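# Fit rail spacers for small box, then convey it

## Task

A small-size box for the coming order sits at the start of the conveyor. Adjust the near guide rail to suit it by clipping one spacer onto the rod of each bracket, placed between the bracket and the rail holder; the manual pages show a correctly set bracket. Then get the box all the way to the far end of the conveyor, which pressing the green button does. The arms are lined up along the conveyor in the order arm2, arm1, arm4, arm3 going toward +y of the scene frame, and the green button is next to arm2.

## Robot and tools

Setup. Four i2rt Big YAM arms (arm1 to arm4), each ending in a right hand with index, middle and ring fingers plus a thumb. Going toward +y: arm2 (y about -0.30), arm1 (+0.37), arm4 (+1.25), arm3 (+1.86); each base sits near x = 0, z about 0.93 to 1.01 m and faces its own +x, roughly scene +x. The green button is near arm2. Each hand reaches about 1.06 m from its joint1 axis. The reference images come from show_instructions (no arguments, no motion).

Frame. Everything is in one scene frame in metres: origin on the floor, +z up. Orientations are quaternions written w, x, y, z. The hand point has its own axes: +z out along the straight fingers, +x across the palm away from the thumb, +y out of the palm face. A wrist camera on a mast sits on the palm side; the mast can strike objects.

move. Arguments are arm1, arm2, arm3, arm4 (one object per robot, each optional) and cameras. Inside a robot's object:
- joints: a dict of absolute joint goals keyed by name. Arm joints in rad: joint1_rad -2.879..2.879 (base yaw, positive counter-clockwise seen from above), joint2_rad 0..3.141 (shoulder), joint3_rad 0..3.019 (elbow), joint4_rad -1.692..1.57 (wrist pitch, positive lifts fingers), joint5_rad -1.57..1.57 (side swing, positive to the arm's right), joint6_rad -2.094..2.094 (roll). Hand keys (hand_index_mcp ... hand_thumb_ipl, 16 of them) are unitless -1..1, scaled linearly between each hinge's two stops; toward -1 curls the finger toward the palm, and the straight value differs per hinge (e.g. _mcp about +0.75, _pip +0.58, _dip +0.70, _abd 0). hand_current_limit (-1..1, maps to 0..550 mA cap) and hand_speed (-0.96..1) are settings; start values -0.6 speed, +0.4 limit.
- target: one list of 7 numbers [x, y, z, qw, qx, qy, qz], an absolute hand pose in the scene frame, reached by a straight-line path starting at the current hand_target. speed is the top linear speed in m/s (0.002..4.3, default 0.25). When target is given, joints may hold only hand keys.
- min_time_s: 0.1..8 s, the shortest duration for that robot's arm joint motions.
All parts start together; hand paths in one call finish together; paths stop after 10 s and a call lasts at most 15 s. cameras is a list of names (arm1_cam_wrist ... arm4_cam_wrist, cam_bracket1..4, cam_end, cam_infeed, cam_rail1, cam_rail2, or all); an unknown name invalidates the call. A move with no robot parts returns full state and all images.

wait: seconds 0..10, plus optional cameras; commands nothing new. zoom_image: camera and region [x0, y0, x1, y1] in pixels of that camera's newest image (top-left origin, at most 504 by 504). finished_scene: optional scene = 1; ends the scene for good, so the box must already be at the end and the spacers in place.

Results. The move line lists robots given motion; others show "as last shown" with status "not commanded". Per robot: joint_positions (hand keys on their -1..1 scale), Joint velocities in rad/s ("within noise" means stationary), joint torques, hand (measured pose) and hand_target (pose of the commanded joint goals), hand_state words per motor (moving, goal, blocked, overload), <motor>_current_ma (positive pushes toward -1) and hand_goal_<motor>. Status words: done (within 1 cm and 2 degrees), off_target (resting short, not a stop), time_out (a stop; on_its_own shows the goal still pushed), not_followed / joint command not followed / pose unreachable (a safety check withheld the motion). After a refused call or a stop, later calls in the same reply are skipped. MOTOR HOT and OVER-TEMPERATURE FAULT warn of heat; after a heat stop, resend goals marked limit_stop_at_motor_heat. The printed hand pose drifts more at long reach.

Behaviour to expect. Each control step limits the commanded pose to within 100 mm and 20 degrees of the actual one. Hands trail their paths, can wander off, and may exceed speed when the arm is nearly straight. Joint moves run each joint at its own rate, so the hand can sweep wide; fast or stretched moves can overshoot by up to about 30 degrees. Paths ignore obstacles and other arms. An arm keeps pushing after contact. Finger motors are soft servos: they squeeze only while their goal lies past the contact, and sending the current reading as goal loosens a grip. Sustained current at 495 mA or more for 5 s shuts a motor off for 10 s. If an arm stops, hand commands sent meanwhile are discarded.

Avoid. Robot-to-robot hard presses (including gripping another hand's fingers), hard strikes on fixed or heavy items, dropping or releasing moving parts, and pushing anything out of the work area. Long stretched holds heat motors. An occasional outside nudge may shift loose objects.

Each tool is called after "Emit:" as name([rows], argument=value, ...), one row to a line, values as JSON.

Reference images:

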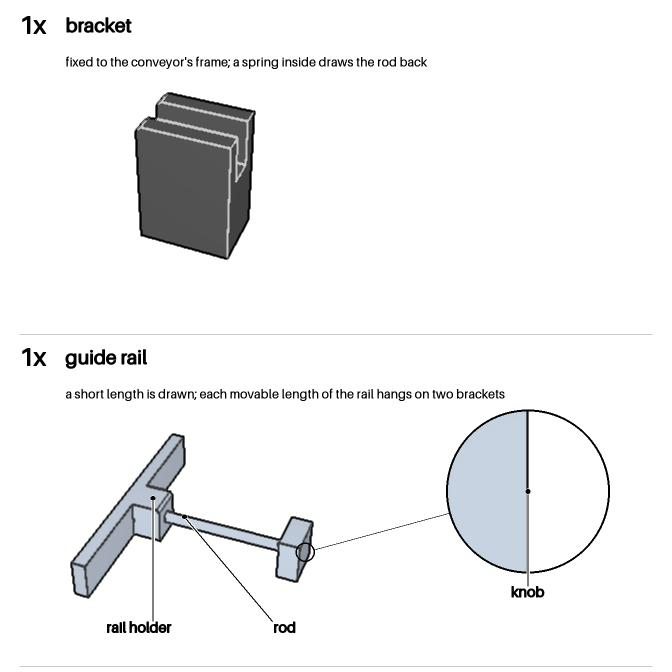

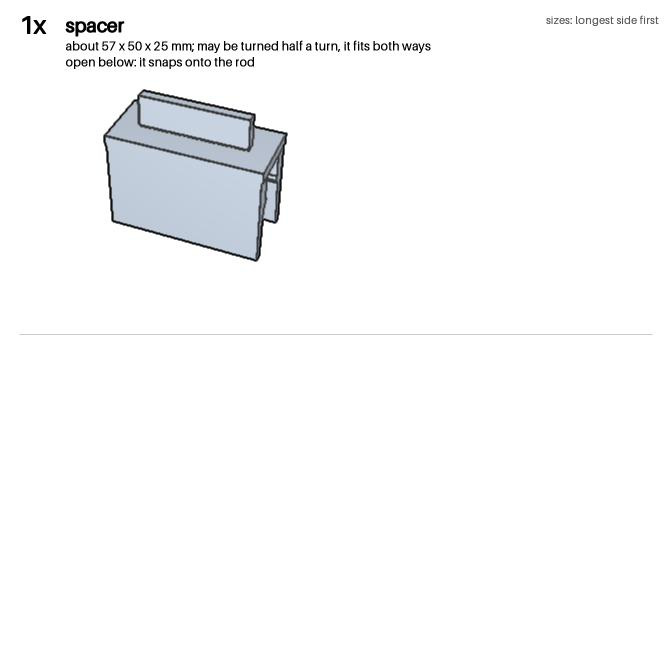

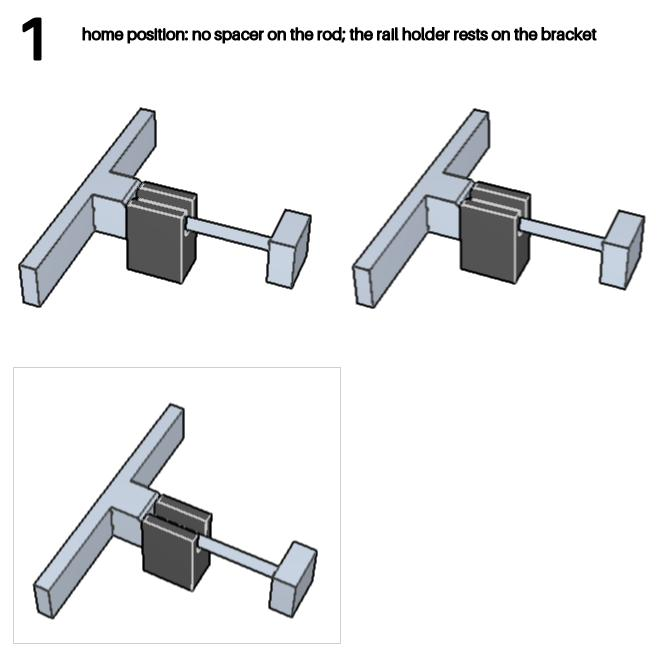

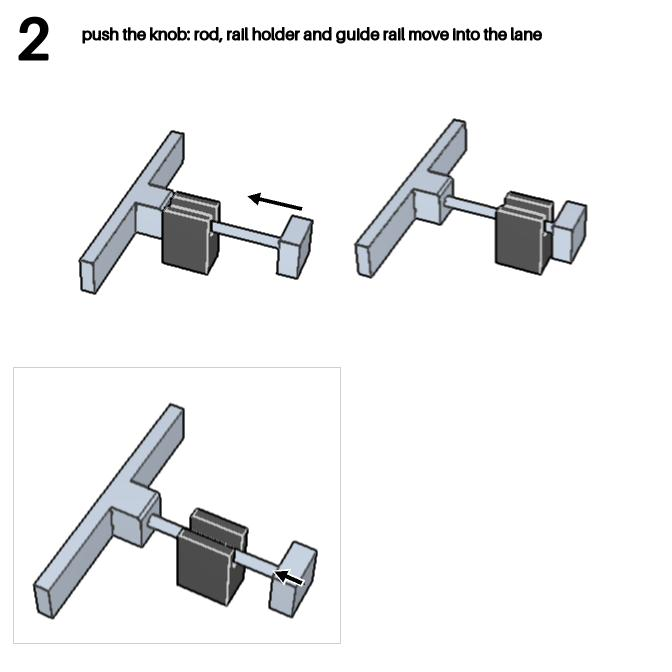

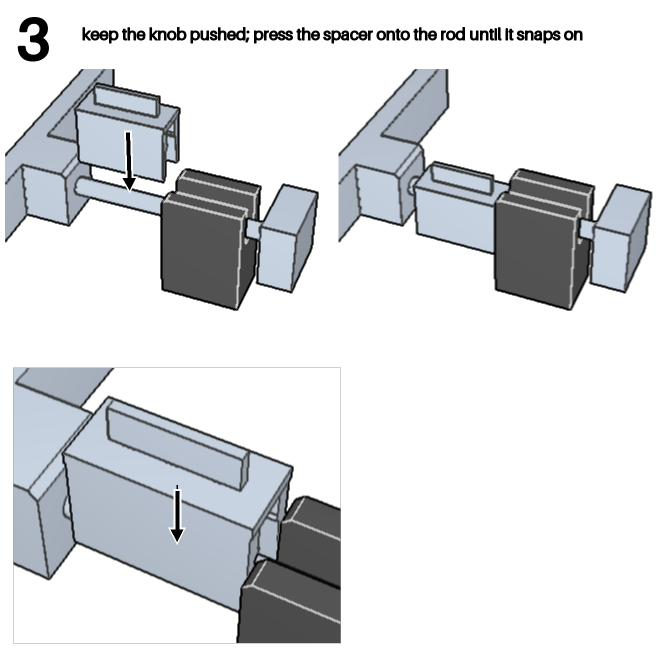

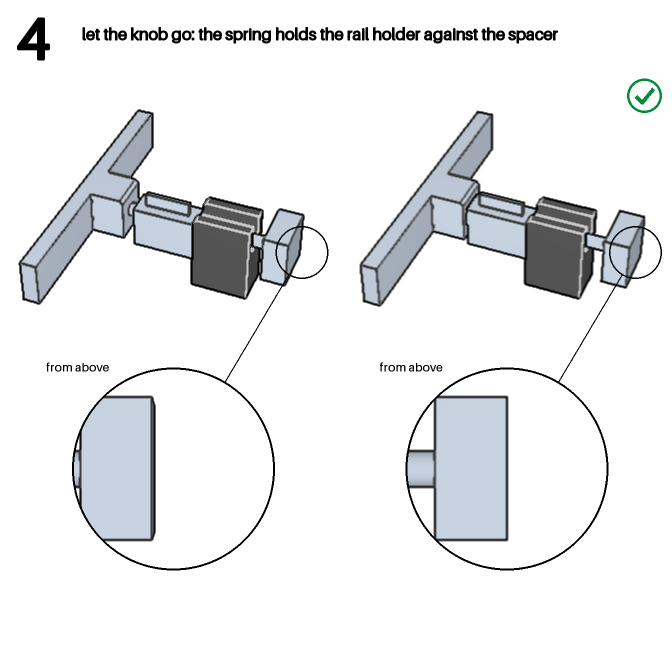

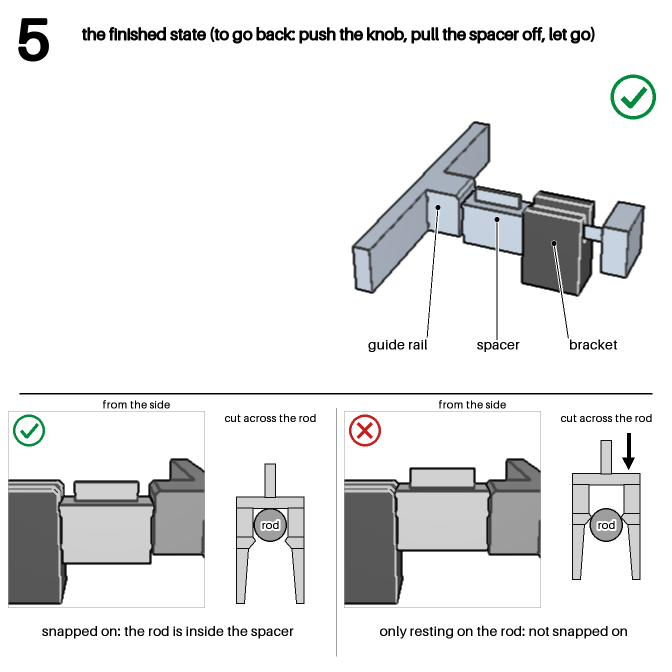

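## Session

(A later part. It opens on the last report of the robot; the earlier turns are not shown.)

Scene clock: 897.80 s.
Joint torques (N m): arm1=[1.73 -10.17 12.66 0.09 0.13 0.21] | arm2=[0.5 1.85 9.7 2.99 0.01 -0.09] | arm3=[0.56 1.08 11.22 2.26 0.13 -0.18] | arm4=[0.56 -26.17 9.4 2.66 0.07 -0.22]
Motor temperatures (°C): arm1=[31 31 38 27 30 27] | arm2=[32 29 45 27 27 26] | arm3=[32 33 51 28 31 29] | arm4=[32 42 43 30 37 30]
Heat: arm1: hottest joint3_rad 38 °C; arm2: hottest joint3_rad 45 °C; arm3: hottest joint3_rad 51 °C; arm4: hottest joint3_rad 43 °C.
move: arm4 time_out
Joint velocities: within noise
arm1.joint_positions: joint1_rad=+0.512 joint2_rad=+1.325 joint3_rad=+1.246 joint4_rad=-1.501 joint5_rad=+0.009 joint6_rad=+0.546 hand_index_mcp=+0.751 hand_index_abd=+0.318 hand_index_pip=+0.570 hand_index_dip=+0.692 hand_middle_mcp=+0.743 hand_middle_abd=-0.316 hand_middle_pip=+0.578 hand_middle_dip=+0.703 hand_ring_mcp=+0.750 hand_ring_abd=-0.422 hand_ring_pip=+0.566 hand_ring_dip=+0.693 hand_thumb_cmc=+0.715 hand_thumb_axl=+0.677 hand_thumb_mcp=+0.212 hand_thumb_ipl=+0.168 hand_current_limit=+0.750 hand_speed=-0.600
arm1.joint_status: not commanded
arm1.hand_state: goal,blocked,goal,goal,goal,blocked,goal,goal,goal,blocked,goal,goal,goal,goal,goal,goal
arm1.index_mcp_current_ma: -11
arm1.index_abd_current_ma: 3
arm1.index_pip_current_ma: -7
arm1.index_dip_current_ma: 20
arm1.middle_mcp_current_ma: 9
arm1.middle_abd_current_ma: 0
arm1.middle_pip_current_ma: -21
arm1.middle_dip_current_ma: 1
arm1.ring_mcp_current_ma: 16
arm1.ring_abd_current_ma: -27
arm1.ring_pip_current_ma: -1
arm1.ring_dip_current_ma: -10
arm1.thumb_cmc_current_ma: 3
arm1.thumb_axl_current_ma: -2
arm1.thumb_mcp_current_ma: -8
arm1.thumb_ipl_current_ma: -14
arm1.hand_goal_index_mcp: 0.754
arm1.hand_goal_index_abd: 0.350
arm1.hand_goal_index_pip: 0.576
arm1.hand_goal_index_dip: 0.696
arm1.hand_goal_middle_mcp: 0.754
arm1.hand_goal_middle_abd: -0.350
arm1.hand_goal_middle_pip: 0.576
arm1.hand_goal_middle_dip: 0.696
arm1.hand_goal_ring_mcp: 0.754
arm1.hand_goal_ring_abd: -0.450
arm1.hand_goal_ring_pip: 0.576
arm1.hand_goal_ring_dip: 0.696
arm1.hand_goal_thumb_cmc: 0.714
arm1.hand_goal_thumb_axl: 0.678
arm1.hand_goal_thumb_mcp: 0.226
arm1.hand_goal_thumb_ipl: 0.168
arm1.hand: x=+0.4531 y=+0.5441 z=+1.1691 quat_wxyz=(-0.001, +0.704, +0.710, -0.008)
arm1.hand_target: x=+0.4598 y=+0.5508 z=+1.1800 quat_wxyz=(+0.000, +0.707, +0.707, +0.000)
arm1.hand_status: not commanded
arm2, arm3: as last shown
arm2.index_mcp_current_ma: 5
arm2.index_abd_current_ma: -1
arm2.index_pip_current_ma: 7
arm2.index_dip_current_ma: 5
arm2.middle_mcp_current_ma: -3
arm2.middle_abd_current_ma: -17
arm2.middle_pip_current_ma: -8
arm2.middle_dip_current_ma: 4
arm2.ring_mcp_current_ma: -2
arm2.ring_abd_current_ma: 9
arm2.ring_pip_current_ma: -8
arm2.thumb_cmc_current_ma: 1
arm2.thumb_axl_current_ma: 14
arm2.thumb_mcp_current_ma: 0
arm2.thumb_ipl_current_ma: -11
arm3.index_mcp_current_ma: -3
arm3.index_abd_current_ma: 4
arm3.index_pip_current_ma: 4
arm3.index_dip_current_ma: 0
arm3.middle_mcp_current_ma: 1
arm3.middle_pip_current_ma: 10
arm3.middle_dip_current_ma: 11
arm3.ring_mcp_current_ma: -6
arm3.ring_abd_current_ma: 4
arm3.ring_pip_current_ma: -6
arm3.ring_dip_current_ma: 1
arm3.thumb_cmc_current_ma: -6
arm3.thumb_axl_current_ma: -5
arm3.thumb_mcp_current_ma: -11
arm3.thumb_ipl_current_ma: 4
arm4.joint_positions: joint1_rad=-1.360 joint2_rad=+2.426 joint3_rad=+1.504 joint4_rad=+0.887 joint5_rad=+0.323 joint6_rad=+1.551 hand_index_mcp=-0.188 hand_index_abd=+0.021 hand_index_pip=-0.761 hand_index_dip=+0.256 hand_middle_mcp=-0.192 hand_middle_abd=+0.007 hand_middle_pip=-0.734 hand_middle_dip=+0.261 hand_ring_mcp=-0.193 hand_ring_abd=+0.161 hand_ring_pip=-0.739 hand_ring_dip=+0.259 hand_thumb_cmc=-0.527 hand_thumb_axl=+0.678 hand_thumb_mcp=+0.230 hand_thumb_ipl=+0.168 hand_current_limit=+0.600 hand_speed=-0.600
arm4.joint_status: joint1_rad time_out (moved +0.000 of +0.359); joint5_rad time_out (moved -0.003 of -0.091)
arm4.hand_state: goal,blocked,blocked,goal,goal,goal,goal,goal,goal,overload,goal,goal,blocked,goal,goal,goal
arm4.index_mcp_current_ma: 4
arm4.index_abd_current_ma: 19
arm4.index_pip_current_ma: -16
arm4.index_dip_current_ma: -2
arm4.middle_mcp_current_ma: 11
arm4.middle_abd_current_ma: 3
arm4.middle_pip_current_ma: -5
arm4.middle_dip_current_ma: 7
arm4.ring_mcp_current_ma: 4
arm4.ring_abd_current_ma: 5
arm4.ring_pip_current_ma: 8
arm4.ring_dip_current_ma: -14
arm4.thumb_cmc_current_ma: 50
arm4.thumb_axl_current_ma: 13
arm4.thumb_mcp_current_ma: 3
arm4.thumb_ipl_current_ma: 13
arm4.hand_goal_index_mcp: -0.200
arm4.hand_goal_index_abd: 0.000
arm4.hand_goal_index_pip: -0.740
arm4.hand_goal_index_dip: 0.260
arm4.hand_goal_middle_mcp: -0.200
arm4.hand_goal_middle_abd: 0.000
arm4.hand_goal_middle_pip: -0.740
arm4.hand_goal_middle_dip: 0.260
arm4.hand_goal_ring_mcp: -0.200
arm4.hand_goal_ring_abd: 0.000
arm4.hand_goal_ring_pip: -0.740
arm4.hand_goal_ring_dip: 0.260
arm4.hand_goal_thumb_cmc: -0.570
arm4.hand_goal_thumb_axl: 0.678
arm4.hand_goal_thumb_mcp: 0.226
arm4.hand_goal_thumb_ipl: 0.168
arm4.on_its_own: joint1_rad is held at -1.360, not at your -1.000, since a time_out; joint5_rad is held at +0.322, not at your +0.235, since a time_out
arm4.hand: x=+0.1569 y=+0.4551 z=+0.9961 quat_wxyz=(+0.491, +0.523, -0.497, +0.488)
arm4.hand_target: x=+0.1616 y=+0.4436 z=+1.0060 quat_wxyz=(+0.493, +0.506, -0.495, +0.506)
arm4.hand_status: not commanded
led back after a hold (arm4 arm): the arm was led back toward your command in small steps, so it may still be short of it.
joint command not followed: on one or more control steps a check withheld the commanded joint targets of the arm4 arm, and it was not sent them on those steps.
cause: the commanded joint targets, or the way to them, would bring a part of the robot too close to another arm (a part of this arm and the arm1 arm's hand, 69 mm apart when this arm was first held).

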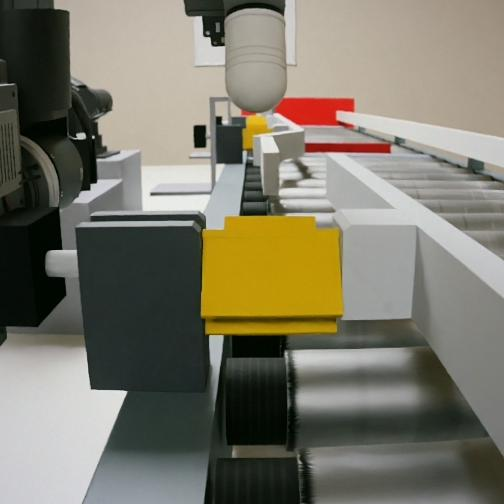

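Emit:
move(arm1={"target":[0.49,0.551,1.24,0,0.7071,0.7071,0],"speed":0.25})

Emit:
move(arm4={"joints":{"joint1_rad":-1.0,"joint5_rad":0.235},"min_time_s":1.5}, cameras=["cam_bracket1"])

Emit:
zoom_image(camera="cam_bracket1", region=[180, 150, 370, 350])

Scene clock: 901.80 s.
Joint torques (N m): arm1=[0.91 -11.11 13.05 0.01 0.15 -0.1] | arm2=[0.62 1.38 9.69 3.06 0.02 -0.08] | arm3=[0.56 1.08 11.21 2.28 0.14 -0.18] | arm4=[0.62 -26.11 9.46 2.65 0.11 -0.19]
Motor temperatures (°C): arm1=[31 31 39 27 30 27] | arm2=[32 29 45 27 27 26] | arm3=[32 33 51 28 31 29] | arm4=[32 42 43 30 37 30]
Heat: arm1: hottest joint3_rad 39 °C; arm2: hottest joint3_rad 45 °C; arm3: hottest joint3_rad 51 °C; arm4: hottest joint3_rad 43 °C.
move: arm1 off_target
Joint velocities: within noise
arm1.joint_positions: joint1_rad=+0.486 joint2_rad=+1.391 joint3_rad=+1.467 joint4_rad=-1.657 joint5_rad=+0.009 joint6_rad=+0.540 hand_index_mcp=+0.751 hand_index_abd=+0.318 hand_index_pip=+0.570 hand_index_dip=+0.692 hand_middle_mcp=+0.743 hand_middle_abd=-0.316 hand_middle_pip=+0.578 hand_middle_dip=+0.703 hand_ring_mcp=+0.750 hand_ring_abd=-0.422 hand_ring_pip=+0.566 hand_ring_dip=+0.693 hand_thumb_cmc=+0.715 hand_thumb_axl=+0.677 hand_thumb_mcp=+0.212 hand_thumb_ipl=+0.168 hand_current_limit=+0.750 hand_speed=-0.600
arm1.joint_status: not commanded
arm1.hand_state: goal,blocked,goal,goal,goal,blocked,goal,goal,goal,blocked,goal,goal,goal,goal,goal,goal
arm1.index_mcp_current_ma: -17
arm1.index_abd_current_ma: 2
arm1.index_pip_current_ma: 16
arm1.index_dip_current_ma: 1
arm1.middle_mcp_current_ma: -16
arm1.middle_abd_current_ma: -5
arm1.middle_pip_current_ma: -9
arm1.middle_dip_current_ma: 1
arm1.ring_mcp_current_ma: 17
arm1.ring_abd_current_ma: -12
arm1.ring_pip_current_ma: 14
arm1.ring_dip_current_ma: -15
arm1.thumb_cmc_current_ma: -7
arm1.thumb_axl_current_ma: -3
arm1.thumb_mcp_current_ma: 14
arm1.thumb_ipl_current_ma: -3
arm1.hand_goal_index_mcp: 0.754
arm1.hand_goal_index_abd: 0.350
arm1.hand_goal_index_pip: 0.576
arm1.hand_goal_index_dip: 0.696
arm1.hand_goal_middle_mcp: 0.754
arm1.hand_goal_middle_abd: -0.350
arm1.hand_goal_middle_pip: 0.576
arm1.hand_goal_middle_dip: 0.696
arm1.hand_goal_ring_mcp: 0.754
arm1.hand_goal_ring_abd: -0.450
arm1.hand_goal_ring_pip: 0.576
arm1.hand_goal_ring_dip: 0.696
arm1.hand_goal_thumb_cmc: 0.714
arm1.hand_goal_thumb_axl: 0.678
arm1.hand_goal_thumb_mcp: 0.226
arm1.hand_goal_thumb_ipl: 0.168
arm1.hand: x=+0.4799 y=+0.5468 z=+1.2288 quat_wxyz=(-0.001, +0.711, +0.703, -0.009)
arm1.hand_target: x=+0.4896 y=+0.5508 z=+1.2399 quat_wxyz=(+0.000, +0.707, +0.707, +0.000)
arm1.hand_status: off_target (0.016 m and 1.2 deg from the pose sent, 0.080 m and 1.1 deg at the start)
arm2, arm3, arm4: as last shown
arm2.index_mcp_current_ma: 0
arm2.index_abd_current_ma: 3
arm2.index_pip_current_ma: 6
arm2.index_dip_current_ma: -6
arm2.middle_mcp_current_ma: -1
arm2.middle_abd_current_ma: 4
arm2.middle_pip_current_ma: -4
arm2.middle_dip_current_ma: -6
arm2.ring_mcp_current_ma: -10
arm2.ring_abd_current_ma: 18
arm2.ring_pip_current_ma: -9
arm2.ring_dip_current_ma: 7
arm2.thumb_cmc_current_ma: 7
arm2.thumb_axl_current_ma: -10
arm2.thumb_mcp_current_ma: -8
arm2.thumb_ipl_current_ma: 16
arm3.index_mcp_current_ma: -15
arm3.index_pip_current_ma: -4
arm3.index_dip_current_ma: 6
arm3.middle_mcp_current_ma: 7
arm3.middle_abd_current_ma: 6
arm3.middle_pip_current_ma: 6
arm3.middle_dip_current_ma: 12
arm3.ring_mcp_current_ma: 0
arm3.ring_abd_current_ma: 13
arm3.ring_pip_current_ma: 5
arm3.ring_dip_current_ma: -3
arm3.thumb_cmc_current_ma: -8
arm3.thumb_axl_current_ma: -11
arm3.thumb_mcp_current_ma: -4
arm3.thumb_ipl_current_ma: 2
arm4.index_mcp_current_ma: 11
arm4.index_pip_current_ma: -22
arm4.index_dip_current_ma: 3
arm4.middle_mcp_current_ma: 8
arm4.middle_abd_current_ma: 2
arm4.middle_pip_current_ma: -4
arm4.middle_dip_current_ma: 11
arm4.ring_mcp_current_ma: 2
arm4.ring_pip_current_ma: -2
arm4.ring_dip_current_ma: -11
arm4.thumb_cmc_current_ma: 56
arm4.thumb_axl_current_ma: 6
arm4.thumb_mcp_current_ma: 7
arm4.thumb_ipl_current_ma: 2
arm4.on_its_own: joint1_rad is held at -1.360, not at your -1.000, since a time_out; joint5_rad is held at +0.322, not at your +0.235, since a time_out
pictures: none

Scene clock: 905.33 s.
Joint torques (N m): arm1=[0.73 -11.11 13.07 0.06 0.16 -0.09] | arm2=[0.5 1.9 9.72 2.97 -0.02 -0.1] | arm3=[0.5 1.14 11.21 2.26 0.13 -0.17] | arm4=[23.53 -26.11 9.48 2.66 -2.71 -0.16]
Motor temperatures (°C): arm1=[31 31 39 27 30 27] | arm2=[32 29 45 27 27 26] | arm3=[32 33 51 28 31 29] | arm4=[33 42 43 30 39 30]
Heat: arm1: hottest joint3_rad 39 °C; arm2: hottest joint3_rad 45 °C; arm3: hottest joint3_rad 51 °C; arm4: hottest joint3_rad 43 °C.
move: arm4 time_out
Joint velocities: within noise
arm1, arm2, arm3: as last shown
arm1.index_mcp_current_ma: -11
arm1.index_abd_current_ma: 4
arm1.index_pip_current_ma: 3
arm1.index_dip_current_ma: 9
arm1.middle_mcp_current_ma: -5
arm1.middle_abd_current_ma: 11
arm1.middle_pip_current_ma: 1
arm1.middle_dip_current_ma: 2
arm1.ring_mcp_current_ma: 8
arm1.ring_abd_current_ma: 2
arm1.ring_pip_current_ma: 7
arm1.ring_dip_current_ma: -1
arm1.thumb_cmc_current_ma: 3
arm1.thumb_axl_current_ma: 0
arm1.thumb_mcp_current_ma: -2
arm1.thumb_ipl_current_ma: -8
arm2.index_mcp_current_ma: 6
arm2.index_abd_current_ma: -3
arm2.index_pip_current_ma: 19
arm2.index_dip_current_ma: 2
arm2.middle_mcp_current_ma: 3
arm2.middle_abd_current_ma: -6
arm2.middle_pip_current_ma: -3
arm2.middle_dip_current_ma: 3
arm2.ring_mcp_current_ma: -8
arm2.ring_abd_current_ma: 11
arm2.ring_pip_current_ma: 2
arm2.ring_dip_current_ma: 6
arm2.thumb_cmc_current_ma: -10
arm2.thumb_axl_current_ma: -11
arm2.thumb_mcp_current_ma: 11
arm2.thumb_ipl_current_ma: 19
arm3.index_mcp_current_ma: -5
arm3.index_abd_current_ma: 12
arm3.index_pip_current_ma: 5
arm3.index_dip_current_ma: 12
arm3.middle_mcp_current_ma: 11
arm3.middle_abd_current_ma: 14
arm3.middle_pip_current_ma: 9
arm3.middle_dip_current_ma: 13
arm3.ring_mcp_current_ma: -11
arm3.ring_abd_current_ma: 2
arm3.ring_pip_current_ma: 1
arm3.ring_dip_current_ma: -4
arm3.thumb_cmc_current_ma: -11
arm3.thumb_axl_current_ma: -5
arm3.thumb_mcp_current_ma: 1
arm3.thumb_ipl_current_ma: 1
arm4.joint_positions: joint1_rad=-1.330 joint2_rad=+2.426 joint3_rad=+1.504 joint4_rad=+0.887 joint5_rad=+0.307 joint6_rad=+1.549 hand_index_mcp=-0.188 hand_index_abd=+0.021 hand_index_pip=-0.761 hand_index_dip=+0.256 hand_middle_mcp=-0.192 hand_middle_abd=+0.007 hand_middle_pip=-0.740 hand_middle_dip=+0.261 hand_ring_mcp=-0.193 hand_ring_abd=+0.161 hand_ring_pip=-0.739 hand_ring_dip=+0.260 hand_thumb_cmc=-0.527 hand_thumb_axl=+0.678 hand_thumb_mcp=+0.230 hand_thumb_ipl=+0.169 hand_current_limit=+0.600 hand_speed=-0.600
arm4.joint_status: joint1_rad time_out (moved +0.030 of +0.360); joint5_rad time_out (moved -0.016 of -0.088)
arm4.hand_state: goal,blocked,blocked,goal,goal,goal,goal,goal,goal,overload,goal,goal,blocked,goal,goal,goal
arm4.index_mcp_current_ma: 9
arm4.index_abd_current_ma: 18
arm4.index_pip_current_ma: -22
arm4.index_dip_current_ma: -4
arm4.middle_mcp_current_ma: 3
arm4.middle_abd_current_ma: 6
arm4.middle_pip_current_ma: -11
arm4.middle_dip_current_ma: 10
arm4.ring_mcp_current_ma: 6
arm4.ring_abd_current_ma: 10
arm4.ring_pip_current_ma: 6
arm4.ring_dip_current_ma: -5
arm4.thumb_cmc_current_ma: 48
arm4.thumb_axl_current_ma: 6
arm4.thumb_mcp_current_ma: 10
arm4.thumb_ipl_current_ma: 12
arm4.hand_goal_index_mcp: -0.200
arm4.hand_goal_index_abd: 0.000
arm4.hand_goal_index_pip: -0.740
arm4.hand_goal_index_dip: 0.260
arm4.hand_goal_middle_mcp: -0.200
arm4.hand_goal_middle_abd: 0.000
arm4.hand_goal_middle_pip: -0.740
arm4.hand_goal_middle_dip: 0.260
arm4.hand_goal_ring_mcp: -0.200
arm4.hand_goal_ring_abd: 0.000
arm4.hand_goal_ring_pip: -0.740
arm4.hand_goal_ring_dip: 0.260
arm4.hand_goal_thumb_cmc: -0.570
arm4.hand_goal_thumb_axl: 0.678
arm4.hand_goal_thumb_mcp: 0.226
arm4.hand_goal_thumb_ipl: 0.168
arm4.on_its_own: joint1_rad reads -1.330 and still pushes toward -1.000 since a time_out; joint5_rad reads +0.307 and still pushes toward +0.235 since a time_out
arm4.hand: x=+0.1832 y=+0.4585 z=+0.9962 quat_wxyz=(+0.480, +0.534, -0.485, +0.499)
arm4.hand_target: x=+0.4524 y=+0.5458 z=+1.0076 quat_wxyz=(+0.369, +0.602, -0.371, +0.603)
arm4.hand_status: not commanded

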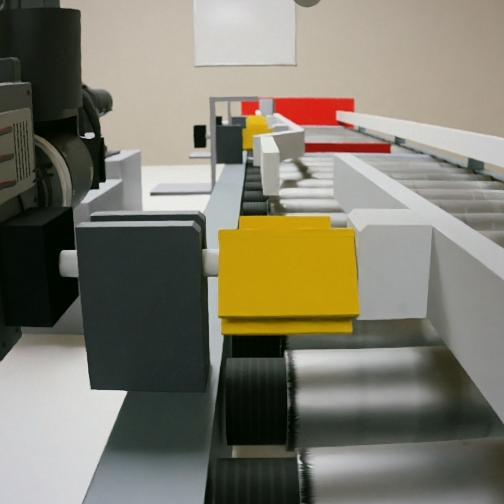

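Scaled by 2.520 from the camera's image (finer frame: 720x720).

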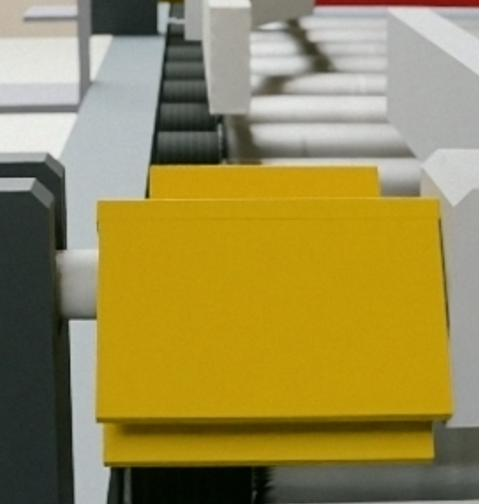

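Emit:
move(arm1={"target":[0.462,0.551,1.085,0,0.7071,0.7071,0],"speed":0.15})

Emit:
move(arm1={"joints":{"hand_index_abd":-1.0,"hand_middle_abd":1.0}}, cameras=["cam_bracket1"])

Emit:
zoom_image(camera="cam_bracket1", region=[180, 150, 370, 350])

Scene clock: 910.17 s.
Joint torques (N m): arm1=[1.2 -12.51 9.31 0.46 0.22 0.07] | arm2=[0.85 1.73 9.66 3.12 0.01 -0.04] | arm3=[0.56 1.14 11.22 2.28 0.14 -0.18] | arm4=[23.47 -26.29 9.46 2.62 -2.7 -0.18]
Motor temperatures (°C): arm1=[31 31 39 27 30 27] | arm2=[32 29 45 27 27 26] | arm3=[32 33 51 28 31 29] | arm4=[34 42 44 30 42 30]
Heat: arm1: hottest joint3_rad 39 °C; arm2: hottest joint3_rad 45 °C; arm3: hottest joint3_rad 51 °C; arm4: hottest joint3_rad 44 °C.
move: arm1 not_followed
Joint velocities: within noise
arm1.joint_positions: joint1_rad=+0.486 joint2_rad=+1.385 joint3_rad=+1.351 joint4_rad=-1.550 joint5_rad=+0.009 joint6_rad=+0.540 hand_index_mcp=+0.751 hand_index_abd=+0.318 hand_index_pip=+0.568 hand_index_dip=+0.692 hand_middle_mcp=+0.743 hand_middle_abd=-0.316 hand_middle_pip=+0.578 hand_middle_dip=+0.703 hand_ring_mcp=+0.750 hand_ring_abd=-0.422 hand_ring_pip=+0.566 hand_ring_dip=+0.693 hand_thumb_cmc=+0.713 hand_thumb_axl=+0.677 hand_thumb_mcp=+0.212 hand_thumb_ipl=+0.168 hand_current_limit=+0.750 hand_speed=-0.600
arm1.joint_status: not commanded
arm1.hand_state: goal,blocked,goal,goal,goal,blocked,goal,goal,goal,blocked,goal,goal,goal,goal,goal,goal
arm1.index_mcp_current_ma: -4
arm1.index_abd_current_ma: 5
arm1.index_pip_current_ma: 14
arm1.index_dip_current_ma: 7
arm1.middle_mcp_current_ma: -10
arm1.middle_abd_current_ma: 5
arm1.middle_pip_current_ma: -8
arm1.middle_dip_current_ma: 3
arm1.ring_mcp_current_ma: 20
arm1.ring_abd_current_ma: 0
arm1.ring_pip_current_ma: 2
arm1.ring_dip_current_ma: -9
arm1.thumb_cmc_current_ma: 3
arm1.thumb_axl_current_ma: -3
arm1.thumb_mcp_current_ma: -6
arm1.thumb_ipl_current_ma: -1
arm1.hand_goal_index_mcp: 0.754
arm1.hand_goal_index_abd: 0.350
arm1.hand_goal_index_pip: 0.576
arm1.hand_goal_index_dip: 0.696
arm1.hand_goal_middle_mcp: 0.754
arm1.hand_goal_middle_abd: -0.350
arm1.hand_goal_middle_pip: 0.576
arm1.hand_goal_middle_dip: 0.696
arm1.hand_goal_ring_mcp: 0.754
arm1.hand_goal_ring_abd: -0.450
arm1.hand_goal_ring_pip: 0.576
arm1.hand_goal_ring_dip: 0.696
arm1.hand_goal_thumb_cmc: 0.714
arm1.hand_goal_thumb_axl: 0.678
arm1.hand_goal_thumb_mcp: 0.226
arm1.hand_goal_thumb_ipl: 0.168
arm1.on_its_own: joint3_rad is held at +1.351, not at its first target +1.509; joint4_rad is held at -1.549, not at its first target -1.666
arm1.hand: x=+0.4778 y=+0.5459 z=+1.1868 quat_wxyz=(-0.002, +0.711, +0.703, -0.010)
arm1.hand_target: x=+0.4778 y=+0.5459 z=+1.1868 quat_wxyz=(-0.002, +0.711, +0.703, -0.010)
arm1.hand_status: not_followed (0.103 m and 1.3 deg from the pose sent, 0.145 m and 1.2 deg at the start; pose on its path clipped on 16 of 48 steps)
arm2, arm3: as last shown
arm2.index_mcp_current_ma: 14
arm2.index_abd_current_ma: -5
arm2.index_pip_current_ma: -2
arm2.index_dip_current_ma: 11
arm2.middle_mcp_current_ma: -11
arm2.middle_abd_current_ma: -16
arm2.middle_pip_current_ma: -7
arm2.middle_dip_current_ma: 4
arm2.ring_mcp_current_ma: -4
arm2.ring_pip_current_ma: -11
arm2.ring_dip_current_ma: -1
arm2.thumb_cmc_current_ma: 5
arm2.thumb_axl_current_ma: -1
arm2.thumb_mcp_current_ma: -2
arm2.thumb_ipl_current_ma: -21
arm3.index_abd_current_ma: 6
arm3.index_pip_current_ma: 7
arm3.index_dip_current_ma: 6
arm3.middle_mcp_current_ma: -1
arm3.middle_abd_current_ma: 10
arm3.middle_pip_current_ma: 7
arm3.middle_dip_current_ma: 6
arm3.ring_mcp_current_ma: -16
arm3.ring_abd_current_ma: 3
arm3.ring_pip_current_ma: 7
arm3.ring_dip_current_ma: 3
arm3.thumb_cmc_current_ma: -4
arm3.thumb_axl_current_ma: -2
arm3.thumb_mcp_current_ma: -8
arm4.joint_positions: joint1_rad=-1.330 joint2_rad=+2.426 joint3_rad=+1.504 joint4_rad=+0.887 joint5_rad=+0.307 joint6_rad=+1.549 hand_index_mcp=-0.188 hand_index_abd=+0.021 hand_index_pip=-0.761 hand_index_dip=+0.256 hand_middle_mcp=-0.192 hand_middle_abd=+0.007 hand_middle_pip=-0.740 hand_middle_dip=+0.261 hand_ring_mcp=-0.193 hand_ring_abd=+0.161 hand_ring_pip=-0.739 hand_ring_dip=+0.260 hand_thumb_cmc=-0.527 hand_thumb_axl=+0.678 hand_thumb_mcp=+0.230 hand_thumb_ipl=+0.169 hand_current_limit=+0.600 hand_speed=-0.600
arm4.joint_status: not commanded
arm4.hand_state: goal,blocked,blocked,goal,goal,goal,goal,goal,goal,overload,goal,goal,blocked,goal,goal,goal
arm4.index_mcp_current_ma: 11
arm4.index_abd_current_ma: 11
arm4.index_pip_current_ma: -17
arm4.index_dip_current_ma: -3
arm4.middle_mcp_current_ma: 5
arm4.middle_abd_current_ma: 0
arm4.middle_pip_current_ma: -10
arm4.middle_dip_current_ma: 2
arm4.ring_mcp_current_ma: 2
arm4.ring_abd_current_ma: -2
arm4.ring_pip_current_ma: 4
arm4.ring_dip_current_ma: -9
arm4.thumb_cmc_current_ma: 55
arm4.thumb_axl_current_ma: 6
arm4.thumb_mcp_current_ma: 6
arm4.thumb_ipl_current_ma: 20
arm4.hand_goal_index_mcp: -0.200
arm4.hand_goal_index_abd: 0.000
arm4.hand_goal_index_pip: -0.740
arm4.hand_goal_index_dip: 0.260
arm4.hand_goal_middle_mcp: -0.200
arm4.hand_goal_middle_abd: 0.000
arm4.hand_goal_middle_pip: -0.740
arm4.hand_goal_middle_dip: 0.260
arm4.hand_goal_ring_mcp: -0.200
arm4.hand_goal_ring_abd: 0.000
arm4.hand_goal_ring_pip: -0.740
arm4.hand_goal_ring_dip: 0.260
arm4.hand_goal_thumb_cmc: -0.570
arm4.hand_goal_thumb_axl: 0.678
arm4.hand_goal_thumb_mcp: 0.226
arm4.hand_goal_thumb_ipl: 0.168
arm4.on_its_own: joint1_rad reads -1.330 and still pushes toward -1.000 since a time_out; joint5_rad reads +0.307 and still pushes toward +0.235 since a time_out
arm4.hand: x=+0.1832 y=+0.4585 z=+0.9962 quat_wxyz=(+0.480, +0.534, -0.485, +0.499)
arm4.hand_target: x=+0.4524 y=+0.5458 z=+1.0076 quat_wxyz=(+0.369, +0.602, -0.371, +0.603)
arm4.hand_status: not commanded
pictures: none
pose unreachable (arm1 arm): on one or more control steps of this call this arm could not follow its commanded pose, so it was not sent that pose on those steps. On the call's last step it was still not sent that pose. It may still have moved: this result reports where it is.
cause: moving toward the commanded pose would bring a part of the arm too close to another arm (this arm's hand and a part of the arm4 arm, along the way the arms are being sent, or toward where that arm still pushes).

Scene clock: 911.37 s.
Joint torques (N m): arm1=[1.32 -12.34 9.22 0.44 0.22 0.06] | arm2=[0.09 1.38 9.66 2.99 0.03 -0.15] | arm3=[0.56 1.14 11.21 2.28 0.14 -0.18] | arm4=[23.47 -26.23 9.52 2.74 -2.7 -0.2]
Motor temperatures (°C): arm1=[31 31 39 27 30 27] | arm2=[32 29 45 27 27 26] | arm3=[32 33 51 28 31 29] | arm4=[34 42 44 30 43 30]
Heat: arm1: hottest joint3_rad 39 °C; arm2: hottest joint3_rad 45 °C; arm3: hottest joint3_rad 51 °C; arm4: hottest joint3_rad 44 °C.
move: arm1 off_target
Joint velocities: within noise
arm1.joint_positions: joint1_rad=+0.486 joint2_rad=+1.385 joint3_rad=+1.351 joint4_rad=-1.550 joint5_rad=+0.009 joint6_rad=+0.540 hand_index_mcp=+0.751 hand_index_abd=-0.086 hand_index_pip=+0.568 hand_index_dip=+0.692 hand_middle_mcp=+0.743 hand_middle_abd=+0.078 hand_middle_pip=+0.578 hand_middle_dip=+0.703 hand_ring_mcp=+0.750 hand_ring_abd=-0.422 hand_ring_pip=+0.566 hand_ring_dip=+0.693 hand_thumb_cmc=+0.713 hand_thumb_axl=+0.677 hand_thumb_mcp=+0.212 hand_thumb_ipl=+0.168 hand_current_limit=+0.750 hand_speed=-0.600
arm1.joint_status: hand_index_abd off_target (ended at -0.086, target -1.000); hand_middle_abd off_target (ended at +0.078, target +1.000)
arm1.hand_state: goal,blocked,goal,goal,goal,blocked,goal,goal,goal,blocked,goal,goal,goal,goal,goal,goal
arm1.index_mcp_current_ma: -16
arm1.index_abd_current_ma: 260
arm1.index_pip_current_ma: 8
arm1.index_dip_current_ma: 5
arm1.middle_mcp_current_ma: 4
arm1.middle_abd_current_ma: -254
arm1.middle_pip_current_ma: 15
arm1.middle_dip_current_ma: 3
arm1.ring_mcp_current_ma: 2
arm1.ring_abd_current_ma: 1
arm1.ring_pip_current_ma: 15
arm1.ring_dip_current_ma: -7
arm1.thumb_cmc_current_ma: 18
arm1.thumb_axl_current_ma: 9
arm1.thumb_mcp_current_ma: 3
arm1.thumb_ipl_current_ma: -5
arm1.hand_goal_index_mcp: 0.754
arm1.hand_goal_index_abd: -1.000
arm1.hand_goal_index_pip: 0.576
arm1.hand_goal_index_dip: 0.696
arm1.hand_goal_middle_mcp: 0.754
arm1.hand_goal_middle_abd: 1.000
arm1.hand_goal_middle_pip: 0.576
arm1.hand_goal_middle_dip: 0.696
arm1.hand_goal_ring_mcp: 0.754
arm1.hand_goal_ring_abd: -0.450
arm1.hand_goal_ring_pip: 0.576
arm1.hand_goal_ring_dip: 0.696
arm1.hand_goal_thumb_cmc: 0.714
arm1.hand_goal_thumb_axl: 0.678
arm1.hand_goal_thumb_mcp: 0.226
arm1.hand_goal_thumb_ipl: 0.168
arm1.on_its_own: joint3_rad is held at +1.351, not at its first target +1.509; joint4_rad is held at -1.549, not at its first target -1.666
arm1.hand: x=+0.4778 y=+0.5459 z=+1.1868 quat_wxyz=(-0.002, +0.711, +0.703, -0.010)
arm1.hand_target: x=+0.4778 y=+0.5459 z=+1.1868 quat_wxyz=(-0.002, +0.711, +0.703, -0.010)
arm1.hand_status: not commanded
arm2, arm3, arm4: as last shown
arm2.index_mcp_current_ma: -2
arm2.index_abd_current_ma: 4
arm2.index_pip_current_ma: 3
arm2.index_dip_current_ma: 14
arm2.middle_mcp_current_ma: -6
arm2.middle_abd_current_ma: 7
arm2.middle_pip_current_ma: -12
arm2.middle_dip_current_ma: -1
arm2.ring_mcp_current_ma: -1
arm2.ring_abd_current_ma: -1
arm2.ring_pip_current_ma: 2
arm2.ring_dip_current_ma: -7
arm2.thumb_cmc_current_ma: -4
arm2.thumb_axl_current_ma: 6
arm2.thumb_mcp_current_ma: 13
arm2.thumb_ipl_current_ma: 8
arm3.index_mcp_current_ma: -3
arm3.index_abd_current_ma: 10
arm3.index_pip_current_ma: 2
arm3.middle_mcp_current_ma: -2
arm3.middle_pip_current_ma: 4
arm3.middle_dip_current_ma: 5
arm3.ring_mcp_current_ma: -11
arm3.ring_abd_current_ma: 9
arm3.ring_pip_current_ma: -5
arm3.ring_dip_current_ma: 6
arm3.thumb_axl_current_ma: -8
arm3.thumb_mcp_current_ma: -1
arm4.index_mcp_current_ma: 2
arm4.index_abd_current_ma: 17
arm4.index_pip_current_ma: -19
arm4.index_dip_current_ma: 9
arm4.middle_mcp_current_ma: 3
arm4.middle_abd_current_ma: 5
arm4.middle_pip_current_ma: -8
arm4.middle_dip_current_ma: 8
arm4.ring_mcp_current_ma: 5
arm4.ring_abd_current_ma: 6
arm4.ring_pip_current_ma: 0
arm4.ring_dip_current_ma: -7
arm4.thumb_cmc_current_ma: 52
arm4.thumb_axl_current_ma: -1
arm4.thumb_mcp_current_ma: 7
arm4.thumb_ipl_current_ma: 7
arm4.on_its_own: joint1_rad reads -1.330 and still pushes toward -1.000 since a time_out; joint5_rad reads +0.307 and still pushes toward +0.235 since a time_out

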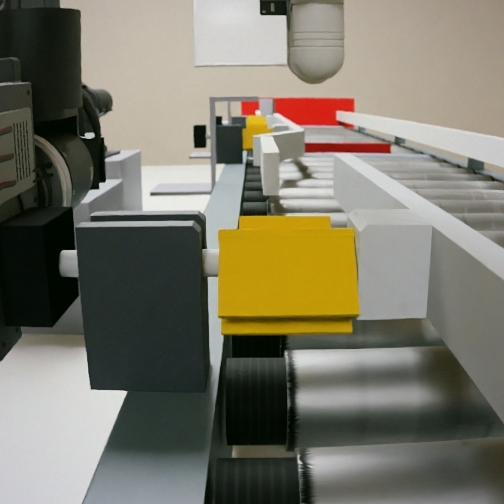

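Scaled by 2.520 from the camera's image (finer frame: 720x720).

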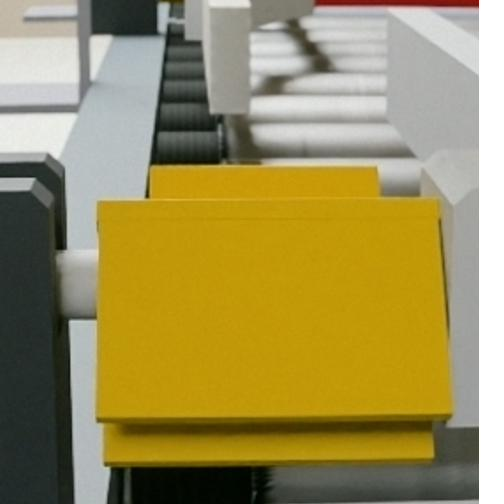

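Emit:
move(arm1={"joints":{"hand_ring_abd":0.0,"hand_ring_mcp":-0.07,"hand_ring_pip":-0.74,"hand_index_abd":0.3,"hand_middle_abd":-0.25}})

Emit:
move(arm1={"target":[0.464,0.551,1.086,0,0.7071,0.7071,0],"speed":0.15}, cameras=["cam_bracket1"])

Scene clock: 919.90 s.
Joint torques (N m): arm1=[1.08 -12.45 9.26 0.5 0.26 0.07] | arm2=[0.44 1.32 9.61 2.99 0 -0.12] | arm3=[0.56 1.08 11.21 2.28 0.13 -0.18] | arm4=[23.53 -26.34 9.52 2.67 -2.7 -0.18]
Motor temperatures (°C): arm1=[31 31 38 27 30 27] | arm2=[32 29 45 27 27 26] | arm3=[32 33 51 28 30 29] | arm4=[36 42 44 30 47 30]
Heat: arm1: hottest joint3_rad 38 °C; arm2: hottest joint3_rad 45 °C; arm3: hottest joint3_rad 51 °C; arm4: hottest joint5_rad 47 °C.
move: arm1 off_target
Joint velocities: within noise
arm1.joint_positions: joint1_rad=+0.486 joint2_rad=+1.385 joint3_rad=+1.351 joint4_rad=-1.550 joint5_rad=+0.009 joint6_rad=+0.540 hand_index_mcp=+0.751 hand_index_abd=+0.273 hand_index_pip=+0.568 hand_index_dip=+0.692 hand_middle_mcp=+0.743 hand_middle_abd=-0.224 hand_middle_pip=+0.578 hand_middle_dip=+0.703 hand_ring_mcp=+0.002 hand_ring_abd=-0.013 hand_ring_pip=-0.713 hand_ring_dip=+0.693 hand_thumb_cmc=+0.713 hand_thumb_axl=+0.677 hand_thumb_mcp=+0.212 hand_thumb_ipl=+0.168 hand_current_limit=+0.750 hand_speed=-0.600
arm1.joint_status: hand_index_abd off_target (ended at +0.273, target +0.300); hand_middle_abd off_target (ended at -0.224, target -0.250); hand_ring_mcp off_target (ended at +0.002, target -0.070); hand_ring_pip off_target (ended at -0.713, target -0.740); the others done
arm1.hand_state: goal,blocked,goal,goal,goal,blocked,goal,goal,blocked,goal,blocked,goal,goal,goal,goal,goal
arm1.index_mcp_current_ma: -5
arm1.index_abd_current_ma: 14
arm1.index_pip_current_ma: 2
arm1.index_dip_current_ma: -8
arm1.middle_mcp_current_ma: -6
arm1.middle_abd_current_ma: -5
arm1.middle_pip_current_ma: -18
arm1.middle_dip_current_ma: 0
arm1.ring_mcp_current_ma: 9
arm1.ring_abd_current_ma: -18
arm1.ring_pip_current_ma: 17
arm1.ring_dip_current_ma: 0
arm1.thumb_cmc_current_ma: 10
arm1.thumb_axl_current_ma: 7
arm1.thumb_mcp_current_ma: 6
arm1.thumb_ipl_current_ma: -18
arm1.hand_goal_index_mcp: 0.754
arm1.hand_goal_index_abd: 0.300
arm1.hand_goal_index_pip: 0.576
arm1.hand_goal_index_dip: 0.696
arm1.hand_goal_middle_mcp: 0.754
arm1.hand_goal_middle_abd: -0.250
arm1.hand_goal_middle_pip: 0.576
arm1.hand_goal_middle_dip: 0.696
arm1.hand_goal_ring_mcp: -0.070
arm1.hand_goal_ring_abd: 0.000
arm1.hand_goal_ring_pip: -0.740
arm1.hand_goal_ring_dip: 0.696
arm1.hand_goal_thumb_cmc: 0.714
arm1.hand_goal_thumb_axl: 0.678
arm1.hand_goal_thumb_mcp: 0.226
arm1.hand_goal_thumb_ipl: 0.168
arm1.on_its_own: joint3_rad is held at +1.351, not at its first target +1.509; joint4_rad is held at -1.549, not at its first target -1.666
arm1.hand: x=+0.4778 y=+0.5459 z=+1.1868 quat_wxyz=(-0.002, +0.711, +0.703, -0.010)
arm1.hand_target: x=+0.4778 y=+0.5459 z=+1.1868 quat_wxyz=(-0.002, +0.711, +0.703, -0.010)
arm1.hand_status: not commanded
arm2.joint_positions: joint1_rad=+0.167 joint2_rad=+0.587 joint3_rad=+1.378 joint4_rad=-1.264 joint5_rad=+0.057 joint6_rad=+1.034 hand_index_mcp=+0.755 hand_index_abd=+0.000 hand_index_pip=+0.577 hand_index_dip=+0.696 hand_middle_mcp=+0.755 hand_middle_abd=+0.000 hand_middle_pip=+0.577 hand_middle_dip=+0.696 hand_ring_mcp=+0.755 hand_ring_abd=+0.000 hand_ring_pip=+0.577 hand_ring_dip=+0.696 hand_thumb_cmc=+0.715 hand_thumb_axl=+0.677 hand_thumb_mcp=+0.226 hand_thumb_ipl=+0.168 hand_current_limit=+0.400 hand_speed=-0.600
arm2.joint_status: not commanded
arm2.hand_state: goal,goal,goal,goal,goal,goal,goal,goal,goal,goal,goal,goal,goal,goal,goal,goal
arm2.index_mcp_current_ma: 13
arm2.index_abd_current_ma: 12
arm2.index_pip_current_ma: 12
arm2.index_dip_current_ma: 0
arm2.middle_mcp_current_ma: -9
arm2.middle_abd_current_ma: -3
arm2.middle_pip_current_ma: -10
arm2.middle_dip_current_ma: 8
arm2.ring_mcp_current_ma: -19
arm2.ring_abd_current_ma: 15
arm2.ring_pip_current_ma: -12
arm2.ring_dip_current_ma: 1
arm2.thumb_cmc_current_ma: 4
arm2.thumb_axl_current_ma: 19
arm2.thumb_mcp_current_ma: 1
arm2.thumb_ipl_current_ma: 6
arm2.hand_goal_index_mcp: 0.754
arm2.hand_goal_index_abd: 0.000
arm2.hand_goal_index_pip: 0.576
arm2.hand_goal_index_dip: 0.696
arm2.hand_goal_middle_mcp: 0.754
arm2.hand_goal_middle_abd: 0.000
arm2.hand_goal_middle_pip: 0.576
arm2.hand_goal_middle_dip: 0.696
arm2.hand_goal_ring_mcp: 0.754
arm2.hand_goal_ring_abd: 0.000
arm2.hand_goal_ring_pip: 0.576
arm2.hand_goal_ring_dip: 0.696
arm2.hand_goal_thumb_cmc: 0.714
arm2.hand_goal_thumb_axl: 0.678
arm2.hand_goal_thumb_mcp: 0.226
arm2.hand_goal_thumb_ipl: 0.168
arm2.hand: x=+0.1797 y=-0.3972 z=+1.5491 quat_wxyz=(+0.151, +0.824, +0.215, +0.502)
arm2.hand_target: x=+0.1765 y=-0.3975 z=+1.5621 quat_wxyz=(+0.154, +0.817, +0.213, +0.514)
arm2.hand_status: not commanded
arm3.joint_positions: joint1_rad=-0.104 joint2_rad=+0.612 joint3_rad=+1.327 joint4_rad=-1.152 joint5_rad=+0.038 joint6_rad=+1.084 hand_index_mcp=+0.756 hand_index_abd=+0.001 hand_index_pip=+0.577 hand_index_dip=+0.696 hand_middle_mcp=+0.756 hand_middle_abd=+0.002 hand_middle_pip=+0.577 hand_middle_dip=+0.696 hand_ring_mcp=+0.756 hand_ring_abd=+0.001 hand_ring_pip=+0.577 hand_ring_dip=+0.696 hand_thumb_cmc=+0.715 hand_thumb_axl=+0.677 hand_thumb_mcp=+0.226 hand_thumb_ipl=+0.168 hand_current_limit=+0.400 hand_speed=-0.600
arm3.joint_status: not commanded
arm3.hand_state: goal,goal,goal,goal,goal,goal,goal,goal,goal,goal,goal,goal,goal,goal,goal,goal
arm3.index_mcp_current_ma: 1
arm3.index_abd_current_ma: 12
arm3.index_pip_current_ma: 4
arm3.index_dip_current_ma: 15
arm3.middle_mcp_current_ma: 2
arm3.middle_abd_current_ma: 6
arm3.middle_pip_current_ma: 8
arm3.middle_dip_current_ma: 11
arm3.ring_mcp_current_ma: -5
arm3.ring_abd_current_ma: 3
arm3.ring_pip_current_ma: -7
arm3.ring_dip_current_ma: 1
arm3.thumb_cmc_current_ma: -11
arm3.thumb_axl_current_ma: -6
arm3.thumb_mcp_current_ma: -16
arm3.thumb_ipl_current_ma: -3
arm3.hand_goal_index_mcp: 0.754
arm3.hand_goal_index_abd: 0.000
arm3.hand_goal_index_pip: 0.576
arm3.hand_goal_index_dip: 0.696
arm3.hand_goal_middle_mcp: 0.754
arm3.hand_goal_middle_abd: 0.000
arm3.hand_goal_middle_pip: 0.576
arm3.hand_goal_middle_dip: 0.696
arm3.hand_goal_ring_mcp: 0.754
arm3.hand_goal_ring_abd: 0.000
arm3.hand_goal_ring_pip: 0.576
arm3.hand_goal_ring_dip: 0.696
arm3.hand_goal_thumb_cmc: 0.714
arm3.hand_goal_thumb_axl: 0.678
arm3.hand_goal_thumb_mcp: 0.226
arm3.hand_goal_thumb_ipl: 0.168
arm3.hand: x=+0.1920 y=+1.7236 z=+1.4967 quat_wxyz=(+0.183, +0.835, +0.123, +0.504)
arm3.hand_target: x=+0.1889 y=+1.7240 z=+1.5076 quat_wxyz=(+0.186, +0.829, +0.122, +0.514)
arm3.hand_status: not commanded
arm4: as last shown
arm4.index_mcp_current_ma: 4
arm4.index_abd_current_ma: 15
arm4.index_pip_current_ma: -14
arm4.index_dip_current_ma: -3
arm4.middle_mcp_current_ma: 9
arm4.middle_abd_current_ma: 8
arm4.middle_pip_current_ma: -12
arm4.middle_dip_current_ma: 6
arm4.ring_mcp_current_ma: 4
arm4.ring_abd_current_ma: 8
arm4.ring_pip_current_ma: -1
arm4.ring_dip_current_ma: -5
arm4.thumb_cmc_current_ma: 51
arm4.thumb_axl_current_ma: 10
arm4.thumb_mcp_current_ma: 3
arm4.thumb_ipl_current_ma: 12
arm4.on_its_own: joint1_rad reads -1.330 and still pushes toward -1.000 since a time_out; joint5_rad reads +0.307 and still pushes toward +0.235 since a time_out
pictures: none

Scene clock: 921.33 s.
Joint torques (N m): arm1=[1.79 -10.87 8.06 1.06 0.19 0.2] | arm2=[0.62 1.44 9.55 2.95 0.03 -0.09] | arm3=[0.56 1.08 11.21 2.28 0.14 -0.18] | arm4=[23.41 -25.99 9.51 2.74 -2.7 -0.2]
Motor temperatures (°C): arm1=[31 31 38 27 30 27] | arm2=[32 29 45 27 27 26] | arm3=[32 33 51 28 30 29] | arm4=[37 42 44 30 48 30]
Heat: arm1: hottest joint3_rad 38 °C; arm2: hottest joint3_rad 45 °C; arm3: hottest joint3_rad 51 °C; arm4: hottest joint5_rad 48 °C.
move: arm1 done
Joint velocities: within noise
arm1.joint_positions: joint1_rad=+0.504 joint2_rad=+1.380 joint3_rad=+1.099 joint4_rad=-1.269 joint5_rad=+0.008 joint6_rad=+0.541 hand_index_mcp=+0.751 hand_index_abd=+0.273 hand_index_pip=+0.568 hand_index_dip=+0.692 hand_middle_mcp=+0.743 hand_middle_abd=-0.224 hand_middle_pip=+0.578 hand_middle_dip=+0.703 hand_ring_mcp=+0.002 hand_ring_abd=-0.013 hand_ring_pip=-0.713 hand_ring_dip=+0.693 hand_thumb_cmc=+0.713 hand_thumb_axl=+0.677 hand_thumb_mcp=+0.212 hand_thumb_ipl=+0.168 hand_current_limit=+0.750 hand_speed=-0.600
arm1.joint_status: not commanded
arm1.hand_state: goal,blocked,goal,goal,goal,blocked,goal,goal,blocked,goal,blocked,goal,goal,goal,goal,goal
arm1.index_mcp_current_ma: -14
arm1.index_abd_current_ma: -19
arm1.index_pip_current_ma: 4
arm1.index_dip_current_ma: -12
arm1.middle_mcp_current_ma: -7
arm1.middle_abd_current_ma: -8
arm1.middle_pip_current_ma: -21
arm1.middle_dip_current_ma: -6
arm1.ring_mcp_current_ma: 10
arm1.ring_abd_current_ma: -9
arm1.ring_pip_current_ma: 15
arm1.ring_dip_current_ma: 10
arm1.thumb_cmc_current_ma: -1
arm1.thumb_axl_current_ma: 3
arm1.thumb_mcp_current_ma: 0
arm1.thumb_ipl_current_ma: -7
arm1.hand_goal_index_mcp: 0.754
arm1.hand_goal_index_abd: 0.300
arm1.hand_goal_index_pip: 0.576
arm1.hand_goal_index_dip: 0.696
arm1.hand_goal_middle_mcp: 0.754
arm1.hand_goal_middle_abd: -0.250
arm1.hand_goal_middle_pip: 0.576
arm1.hand_goal_middle_dip: 0.696
arm1.hand_goal_ring_mcp: -0.070
arm1.hand_goal_ring_abd: 0.000
arm1.hand_goal_ring_pip: -0.740
arm1.hand_goal_ring_dip: 0.696
arm1.hand_goal_thumb_cmc: 0.714
arm1.hand_goal_thumb_axl: 0.678
arm1.hand_goal_thumb_mcp: 0.226
arm1.hand_goal_thumb_ipl: 0.168
arm1.hand: x=+0.4666 y=+0.5492 z=+1.0959 quat_wxyz=(+0.002, +0.705, +0.709, +0.007)
arm1.hand_target: x=+0.4638 y=+0.5509 z=+1.0861 quat_wxyz=(+0.000, +0.707, +0.707, +0.000)
arm1.hand_status: done (0.010 m and 0.9 deg from the pose sent, 0.102 m and 1.3 deg at the start)
arm2, arm3, arm4: as last shown
arm2.index_mcp_current_ma: 8
arm2.index_abd_current_ma: 3
arm2.index_pip_current_ma: 14
arm2.index_dip_current_ma: 2
arm2.middle_mcp_current_ma: -10
arm2.middle_abd_current_ma: -2
arm2.middle_dip_current_ma: -2
arm2.ring_mcp_current_ma: -23
arm2.ring_abd_current_ma: -6
arm2.ring_pip_current_ma: 1
arm2.thumb_cmc_current_ma: 5
arm2.thumb_axl_current_ma: 1
arm2.thumb_mcp_current_ma: -2
arm2.thumb_ipl_current_ma: -1
arm3.index_mcp_current_ma: -9
arm3.index_abd_current_ma: 11
arm3.index_pip_current_ma: -8
arm3.index_dip_current_ma: 11
arm3.middle_mcp_current_ma: 1
arm3.middle_abd_current_ma: 4
arm3.middle_pip_current_ma: 12
arm3.middle_dip_current_ma: 13
arm3.ring_mcp_current_ma: -9
arm3.ring_abd_current_ma: 6
arm3.ring_pip_current_ma: -4
arm3.ring_dip_current_ma: -2
arm3.thumb_cmc_current_ma: -5
arm3.thumb_axl_current_ma: 0
arm3.thumb_mcp_current_ma: -14
arm3.thumb_ipl_current_ma: 1
arm4.index_mcp_current_ma: 8
arm4.index_abd_current_ma: 17
arm4.index_pip_current_ma: -17
arm4.index_dip_current_ma: -5
arm4.middle_mcp_current_ma: 6
arm4.middle_abd_current_ma: 0
arm4.middle_pip_current_ma: -10
arm4.middle_dip_current_ma: 3
arm4.ring_mcp_current_ma: 6
arm4.ring_abd_current_ma: 3
arm4.ring_pip_current_ma: 6
arm4.ring_dip_current_ma: -11
arm4.thumb_cmc_current_ma: 50
arm4.thumb_axl_current_ma: 3
arm4.thumb_mcp_current_ma: 7
arm4.thumb_ipl_current_ma: 7
arm4.on_its_own: joint1_rad reads -1.330 and still pushes toward -1.000 since a time_out; joint5_rad reads +0.307 and still pushes toward +0.235 since a time_out

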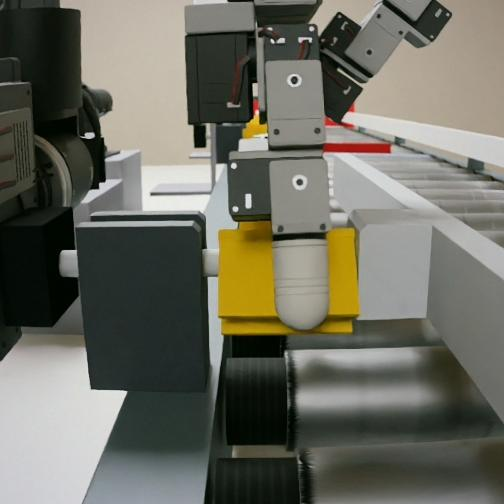

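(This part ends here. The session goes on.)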